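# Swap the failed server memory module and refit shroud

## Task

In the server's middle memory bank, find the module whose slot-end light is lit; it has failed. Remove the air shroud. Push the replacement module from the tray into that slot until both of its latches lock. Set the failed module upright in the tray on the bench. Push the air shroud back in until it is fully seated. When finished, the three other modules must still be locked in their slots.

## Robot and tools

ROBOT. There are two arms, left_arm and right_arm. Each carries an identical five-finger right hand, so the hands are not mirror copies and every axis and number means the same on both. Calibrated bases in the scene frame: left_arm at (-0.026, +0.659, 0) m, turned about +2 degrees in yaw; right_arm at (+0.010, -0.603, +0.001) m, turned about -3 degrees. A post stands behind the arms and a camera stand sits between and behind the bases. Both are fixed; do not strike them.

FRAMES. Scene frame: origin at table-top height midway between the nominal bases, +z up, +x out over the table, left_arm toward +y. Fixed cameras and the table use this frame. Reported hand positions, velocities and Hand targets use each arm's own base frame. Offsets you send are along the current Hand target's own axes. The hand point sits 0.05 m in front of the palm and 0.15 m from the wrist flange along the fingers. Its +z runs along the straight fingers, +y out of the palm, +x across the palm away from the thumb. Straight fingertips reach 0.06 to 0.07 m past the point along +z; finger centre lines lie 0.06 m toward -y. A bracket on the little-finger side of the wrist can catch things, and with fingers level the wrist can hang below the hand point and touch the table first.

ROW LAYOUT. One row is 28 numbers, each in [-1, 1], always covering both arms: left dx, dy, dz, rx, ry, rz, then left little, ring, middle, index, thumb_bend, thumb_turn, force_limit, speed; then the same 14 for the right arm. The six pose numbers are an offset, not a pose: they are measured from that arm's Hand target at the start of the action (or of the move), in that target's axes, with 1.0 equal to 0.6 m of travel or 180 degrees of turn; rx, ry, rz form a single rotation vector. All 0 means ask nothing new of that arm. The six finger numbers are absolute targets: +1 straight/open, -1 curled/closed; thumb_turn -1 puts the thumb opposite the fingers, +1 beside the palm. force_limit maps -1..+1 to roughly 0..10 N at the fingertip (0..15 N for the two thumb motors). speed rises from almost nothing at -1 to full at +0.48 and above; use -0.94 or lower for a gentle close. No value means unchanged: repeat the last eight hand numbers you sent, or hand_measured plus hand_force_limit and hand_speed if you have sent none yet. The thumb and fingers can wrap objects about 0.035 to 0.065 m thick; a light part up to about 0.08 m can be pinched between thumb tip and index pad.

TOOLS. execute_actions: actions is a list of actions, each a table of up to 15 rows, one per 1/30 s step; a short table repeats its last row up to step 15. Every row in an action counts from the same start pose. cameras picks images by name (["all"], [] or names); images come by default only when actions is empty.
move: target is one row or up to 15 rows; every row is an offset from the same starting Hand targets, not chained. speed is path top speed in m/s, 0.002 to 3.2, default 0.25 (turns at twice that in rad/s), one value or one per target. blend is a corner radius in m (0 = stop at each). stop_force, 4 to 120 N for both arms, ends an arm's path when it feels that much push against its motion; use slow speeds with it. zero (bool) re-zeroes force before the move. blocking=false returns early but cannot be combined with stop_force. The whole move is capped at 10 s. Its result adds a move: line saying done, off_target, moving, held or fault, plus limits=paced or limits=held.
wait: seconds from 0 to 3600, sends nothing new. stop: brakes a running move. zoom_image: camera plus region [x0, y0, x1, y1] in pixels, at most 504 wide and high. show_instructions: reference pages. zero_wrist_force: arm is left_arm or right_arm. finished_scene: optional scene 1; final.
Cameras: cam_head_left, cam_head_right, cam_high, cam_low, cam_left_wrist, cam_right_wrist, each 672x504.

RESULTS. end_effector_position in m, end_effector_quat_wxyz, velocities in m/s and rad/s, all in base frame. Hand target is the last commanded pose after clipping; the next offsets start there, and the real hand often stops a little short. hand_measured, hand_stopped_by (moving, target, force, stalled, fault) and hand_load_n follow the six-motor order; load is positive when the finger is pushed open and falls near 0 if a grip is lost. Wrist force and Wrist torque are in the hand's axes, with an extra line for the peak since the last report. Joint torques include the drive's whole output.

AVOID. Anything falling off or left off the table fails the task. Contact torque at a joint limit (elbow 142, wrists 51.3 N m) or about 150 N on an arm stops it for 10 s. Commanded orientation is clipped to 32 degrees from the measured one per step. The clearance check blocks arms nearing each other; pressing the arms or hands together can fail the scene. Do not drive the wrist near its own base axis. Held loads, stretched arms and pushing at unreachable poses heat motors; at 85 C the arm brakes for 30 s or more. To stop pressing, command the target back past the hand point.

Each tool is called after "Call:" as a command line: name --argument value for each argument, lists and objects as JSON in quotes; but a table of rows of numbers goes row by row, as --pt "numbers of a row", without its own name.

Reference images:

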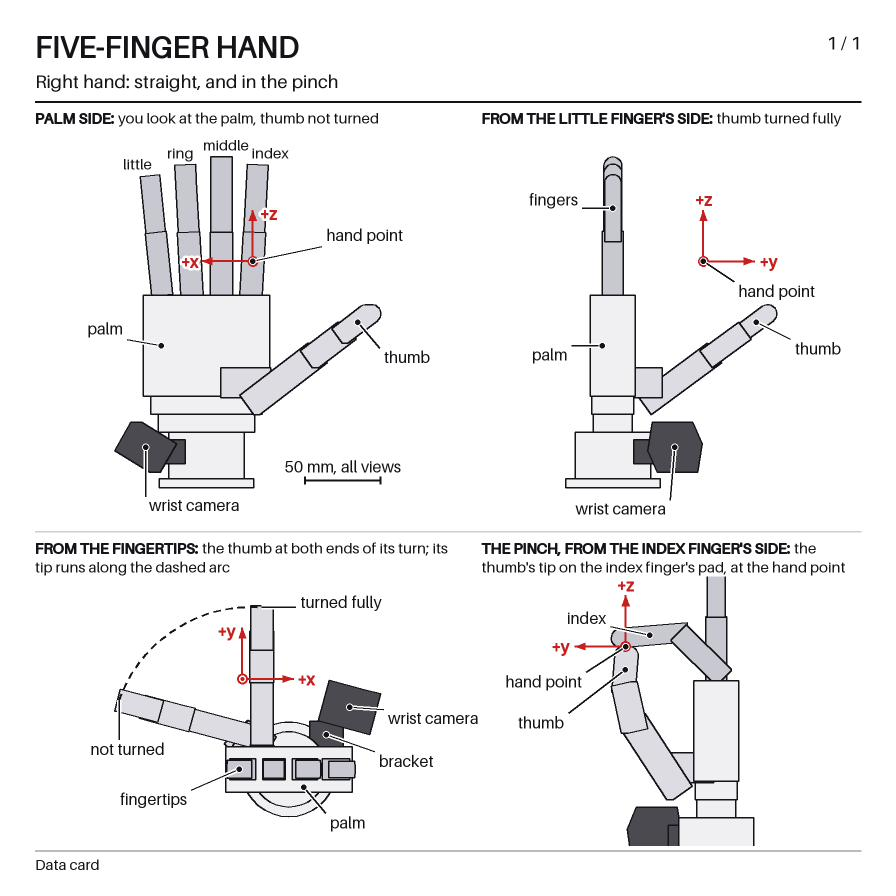

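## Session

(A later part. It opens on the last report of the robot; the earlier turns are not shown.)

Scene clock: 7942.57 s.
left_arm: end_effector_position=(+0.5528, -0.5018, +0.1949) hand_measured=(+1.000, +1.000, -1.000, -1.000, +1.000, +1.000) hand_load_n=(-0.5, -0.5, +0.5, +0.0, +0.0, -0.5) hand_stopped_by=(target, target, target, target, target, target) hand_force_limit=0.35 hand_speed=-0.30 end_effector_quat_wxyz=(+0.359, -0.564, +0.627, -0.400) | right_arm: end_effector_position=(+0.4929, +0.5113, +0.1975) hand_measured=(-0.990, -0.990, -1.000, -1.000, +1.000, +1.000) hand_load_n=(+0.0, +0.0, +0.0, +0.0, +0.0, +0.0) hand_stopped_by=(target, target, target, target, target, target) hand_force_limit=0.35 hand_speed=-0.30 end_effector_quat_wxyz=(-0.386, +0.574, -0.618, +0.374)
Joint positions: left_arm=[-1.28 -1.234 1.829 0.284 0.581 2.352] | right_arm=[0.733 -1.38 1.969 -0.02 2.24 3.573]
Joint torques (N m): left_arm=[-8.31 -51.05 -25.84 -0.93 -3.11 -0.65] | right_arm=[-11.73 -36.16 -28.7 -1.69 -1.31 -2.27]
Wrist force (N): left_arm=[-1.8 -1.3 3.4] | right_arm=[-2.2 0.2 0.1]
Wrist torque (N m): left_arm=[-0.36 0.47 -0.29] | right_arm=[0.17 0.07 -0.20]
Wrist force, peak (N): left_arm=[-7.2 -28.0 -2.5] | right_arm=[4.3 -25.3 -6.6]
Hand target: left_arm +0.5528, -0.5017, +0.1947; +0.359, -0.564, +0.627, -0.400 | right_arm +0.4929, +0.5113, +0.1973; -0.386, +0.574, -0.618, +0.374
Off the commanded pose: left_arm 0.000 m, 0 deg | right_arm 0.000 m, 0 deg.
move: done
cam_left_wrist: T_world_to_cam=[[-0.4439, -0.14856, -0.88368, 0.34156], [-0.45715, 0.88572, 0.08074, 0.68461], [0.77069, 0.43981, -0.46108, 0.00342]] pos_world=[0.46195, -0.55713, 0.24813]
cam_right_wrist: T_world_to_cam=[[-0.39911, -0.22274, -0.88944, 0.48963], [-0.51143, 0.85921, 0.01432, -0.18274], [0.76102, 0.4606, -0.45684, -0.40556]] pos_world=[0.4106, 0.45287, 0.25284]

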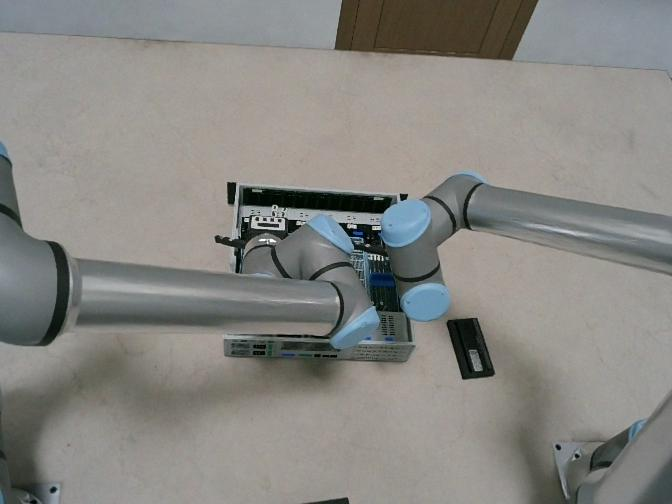

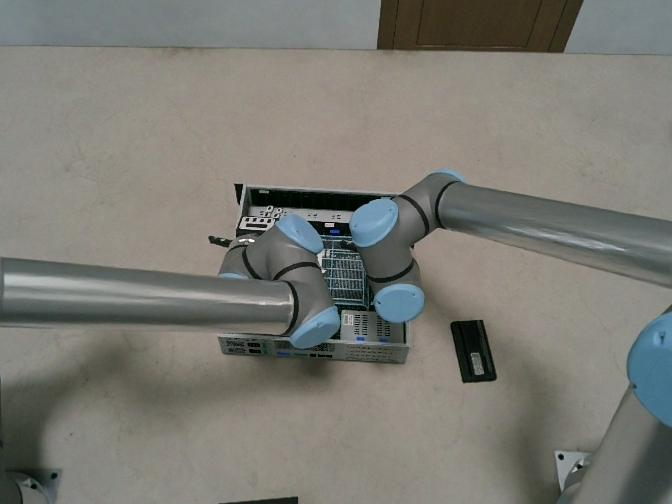

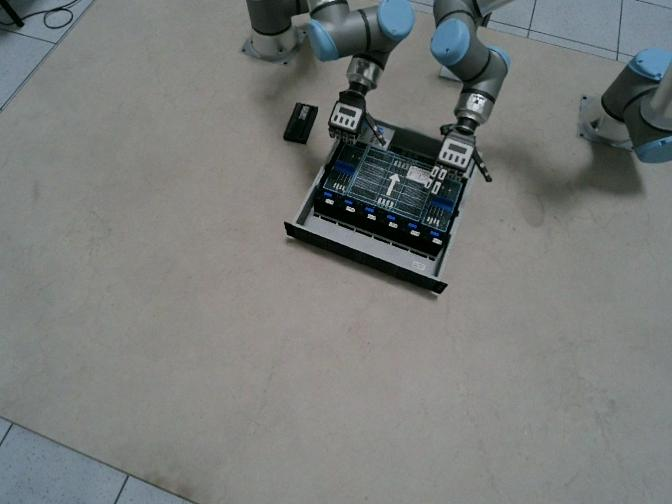

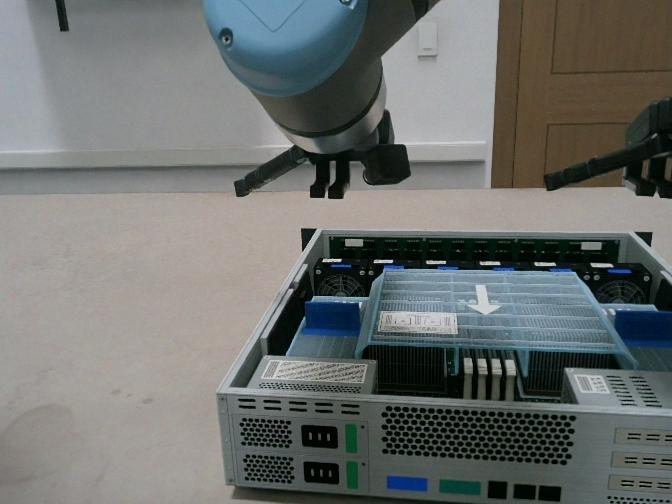

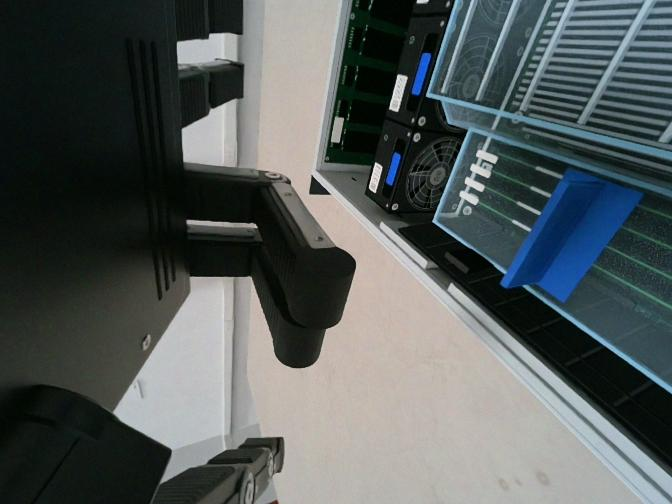

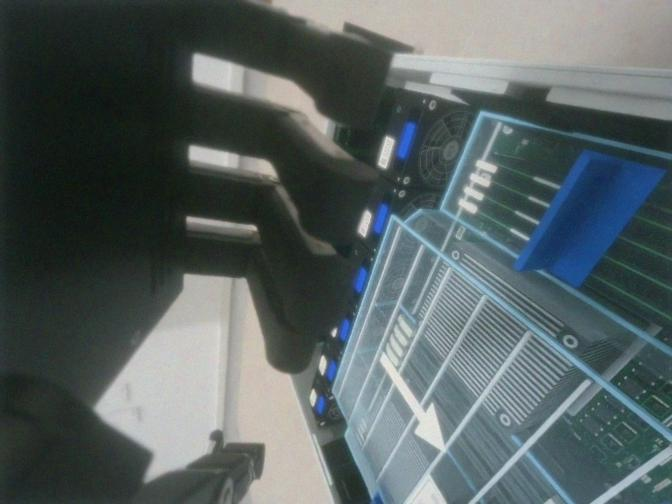

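Call:
move --pt "0 -0.1511 -0.0704 0 0 0 1 1 -1 -1 1 1 0.35 -0.3 0 -0.1511 -0.0704 0 0 0 -0.99 -0.99 -1 -1 1 1 0.35 -0.3" --pt "-0.35 -0.1511 -0.0704 0 0 0 1 1 -1 -1 1 1 0.35 -0.3 0.35 -0.1700 -0.0750 0 0 0 -0.99 -0.99 -1 -1 1 1 0.35 -0.3" --speed 0.12 --blend 0.03 --cameras '["all"]'

Call:
zoom_image --camera "cam_head_left" --region '[210, 170, 430, 370]'

Call:
zoom_image --camera "cam_head_right" --region '[210, 170, 430, 370]'

Call:
zoom_image --camera "cam_head_right" --region '[430, 300, 520, 400]'

Call:
zoom_image --camera "cam_high" --region '[260, 80, 500, 300]'

Scene clock: 7958.60 s.
left_arm: end_effector_position=(+0.5751, -0.2928, +0.2947) hand_measured=(+1.000, +1.000, -1.000, -1.000, +1.000, +1.000) hand_load_n=(+0.0, +0.0, +0.5, +0.0, +0.0, +0.0) hand_stopped_by=(target, target, target, target, target, target) hand_force_limit=0.35 hand_speed=-0.30 end_effector_quat_wxyz=(+0.359, -0.564, +0.627, -0.400) | right_arm: end_effector_position=(+0.4859, +0.2963, +0.2986) hand_measured=(-0.990, -0.990, -1.000, -1.000, +1.000, +1.000) hand_load_n=(+0.0, +0.5, +0.5, +0.0, +0.0, +0.0) hand_stopped_by=(target, target, target, target, target, target) hand_force_limit=0.35 hand_speed=-0.30 end_effector_quat_wxyz=(-0.386, +0.574, -0.618, +0.374)
Joint positions: left_arm=[-1.083 -1.587 2.019 0.263 0.721 2.582] | right_arm=[0.305 -1.81 2.175 0.093 1.866 3.337]
Joint torques (N m): left_arm=[-18.06 -34.79 -48.99 4.28 -2.74 -3.8] | right_arm=[-5.3 -11.62 -45.28 -0.1 1.1 3.49]
Wrist force (N): left_arm=[-2.0 -1.2 3.5] | right_arm=[-2.4 0.4 -0.4]
Wrist torque (N m): left_arm=[-0.36 0.50 -0.08] | right_arm=[0.27 0.10 -0.33]
Wrist force, peak (N): left_arm=[-3.4 -1.3 3.7] | right_arm=[-3.1 0.2 -0.2]
Hand target: left_arm +0.5751, -0.2929, +0.2947; +0.359, -0.564, +0.627, -0.400 | right_arm +0.4860, +0.2963, +0.2986; -0.386, +0.574, -0.618, +0.374
Off the commanded pose: left_arm 0.000 m, 0 deg | right_arm 0.000 m, 0 deg.
move: done
cam_left_wrist: T_world_to_cam=[[-0.44393, -0.14855, -0.88366, 0.47071], [-0.45724, 0.88566, 0.08083, 0.50162], [0.77062, 0.43993, -0.4611, -0.05959]] pos_world=[0.48425, -0.34813, 0.34793]
cam_right_wrist: T_world_to_cam=[[-0.39933, -0.22295, -0.88929, 0.52895], [-0.51143, 0.85921, 0.01424, -0.00301], [0.76091, 0.46049, -0.45713, -0.25484]] pos_world=[0.4036, 0.23787, 0.35394]

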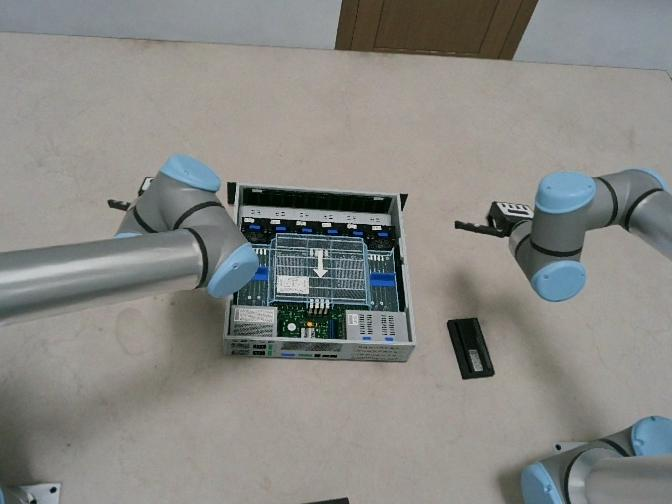

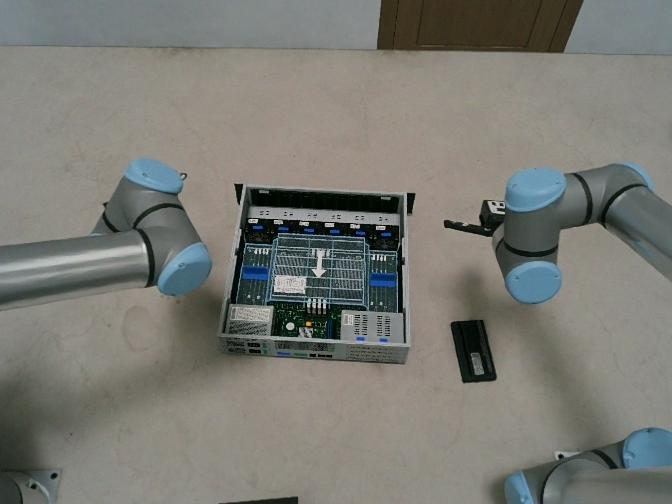

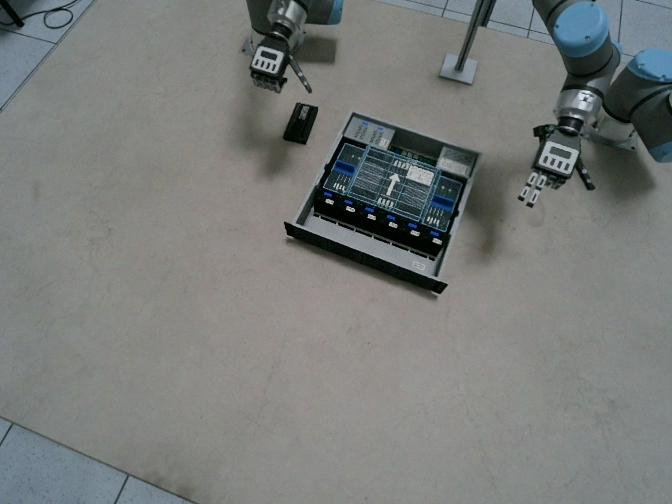

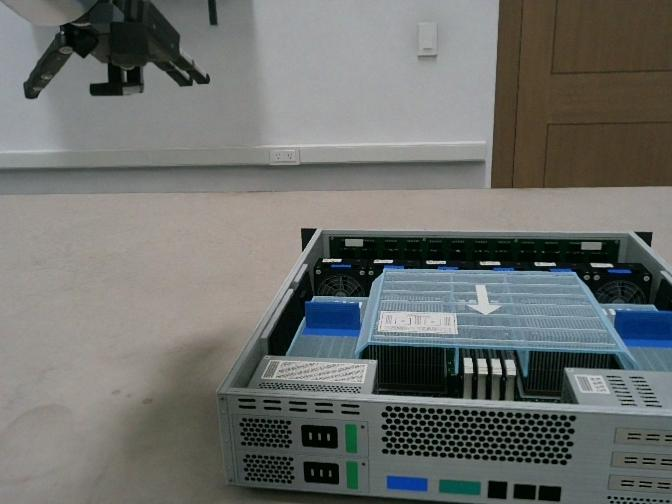

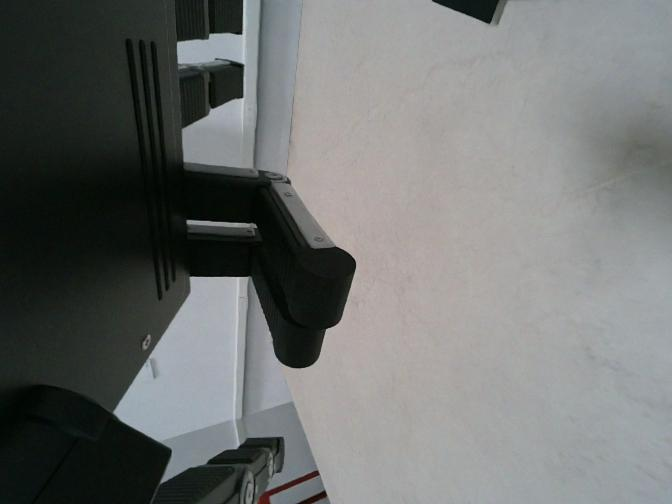

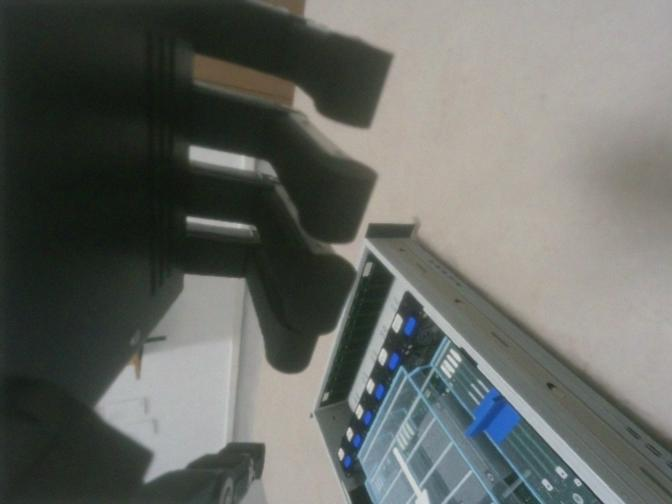

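Scaled by 2.291 from the camera's image (finer frame: 960x720).

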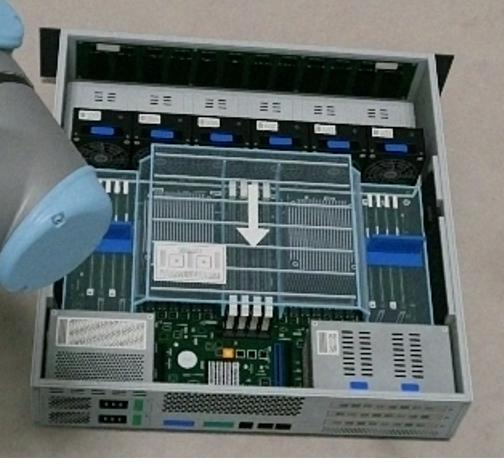

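Scaled by 2.291 from the camera's image (finer frame: 960x720).

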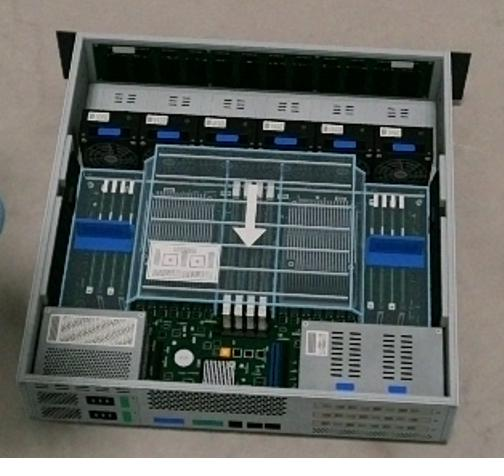

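Scaled by 5.040 from the camera's image (finer frame: 960x720).

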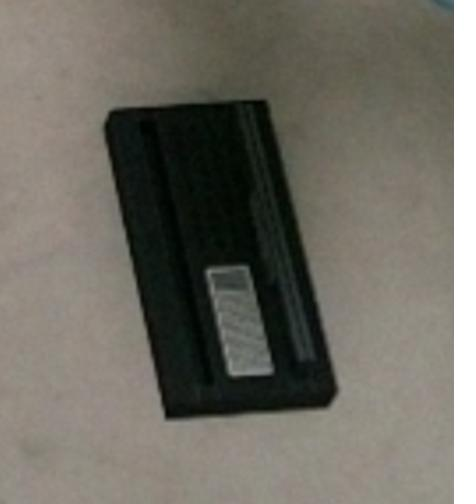

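Scaled by 2.100 from the camera's image (finer frame: 960x720).

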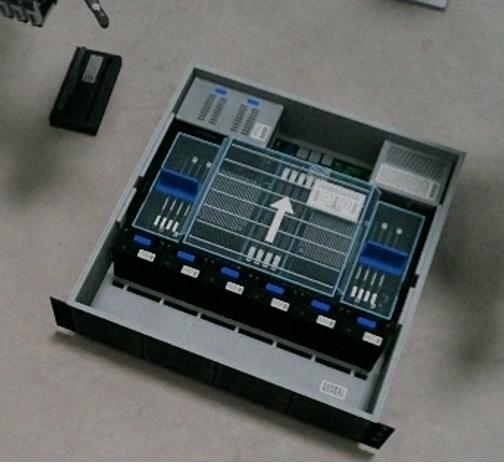

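Call:
zoom_image --camera "cam_head_left" --region '[290, 285, 350, 345]'

Call:
zoom_image --camera "cam_head_right" --region '[290, 285, 350, 345]'

Call:
zoom_image --camera "cam_low" --region '[430, 330, 550, 420]'

Call:
zoom_image --camera "cam_head_left" --region '[295, 235, 345, 310]'

Scaled by 8.400 from the camera's image (finer frame: 960x720).

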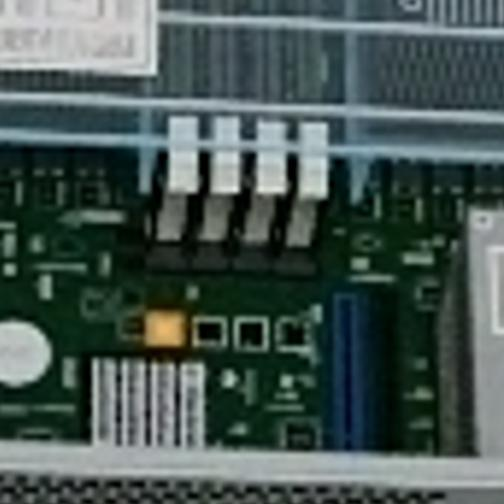

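Scaled by 8.400 from the camera's image (finer frame: 960x720).

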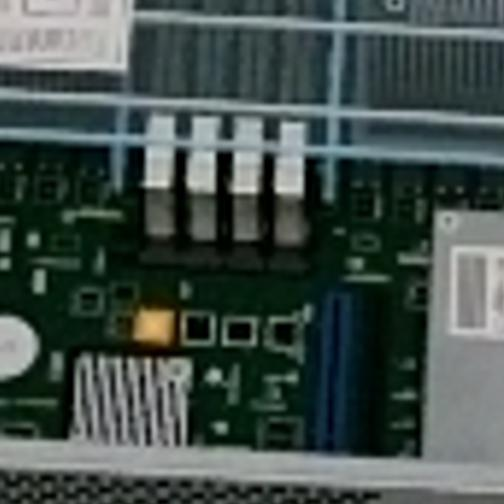

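Scaled by 4.200 from the camera's image (finer frame: 960x720).

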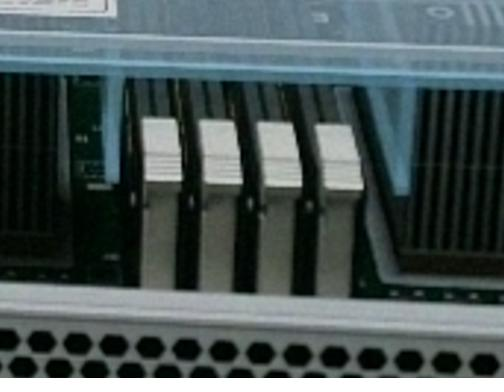

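Scaled by 6.720 from the camera's image (finer frame: 960x720).

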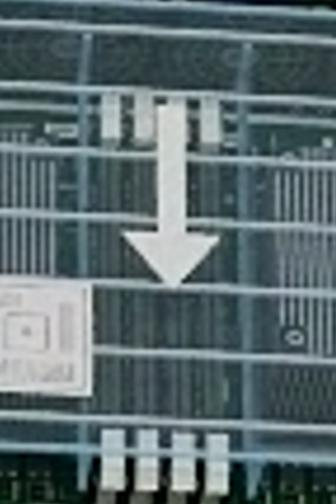

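Call:
finished_scene

The scene is finished: the task was done.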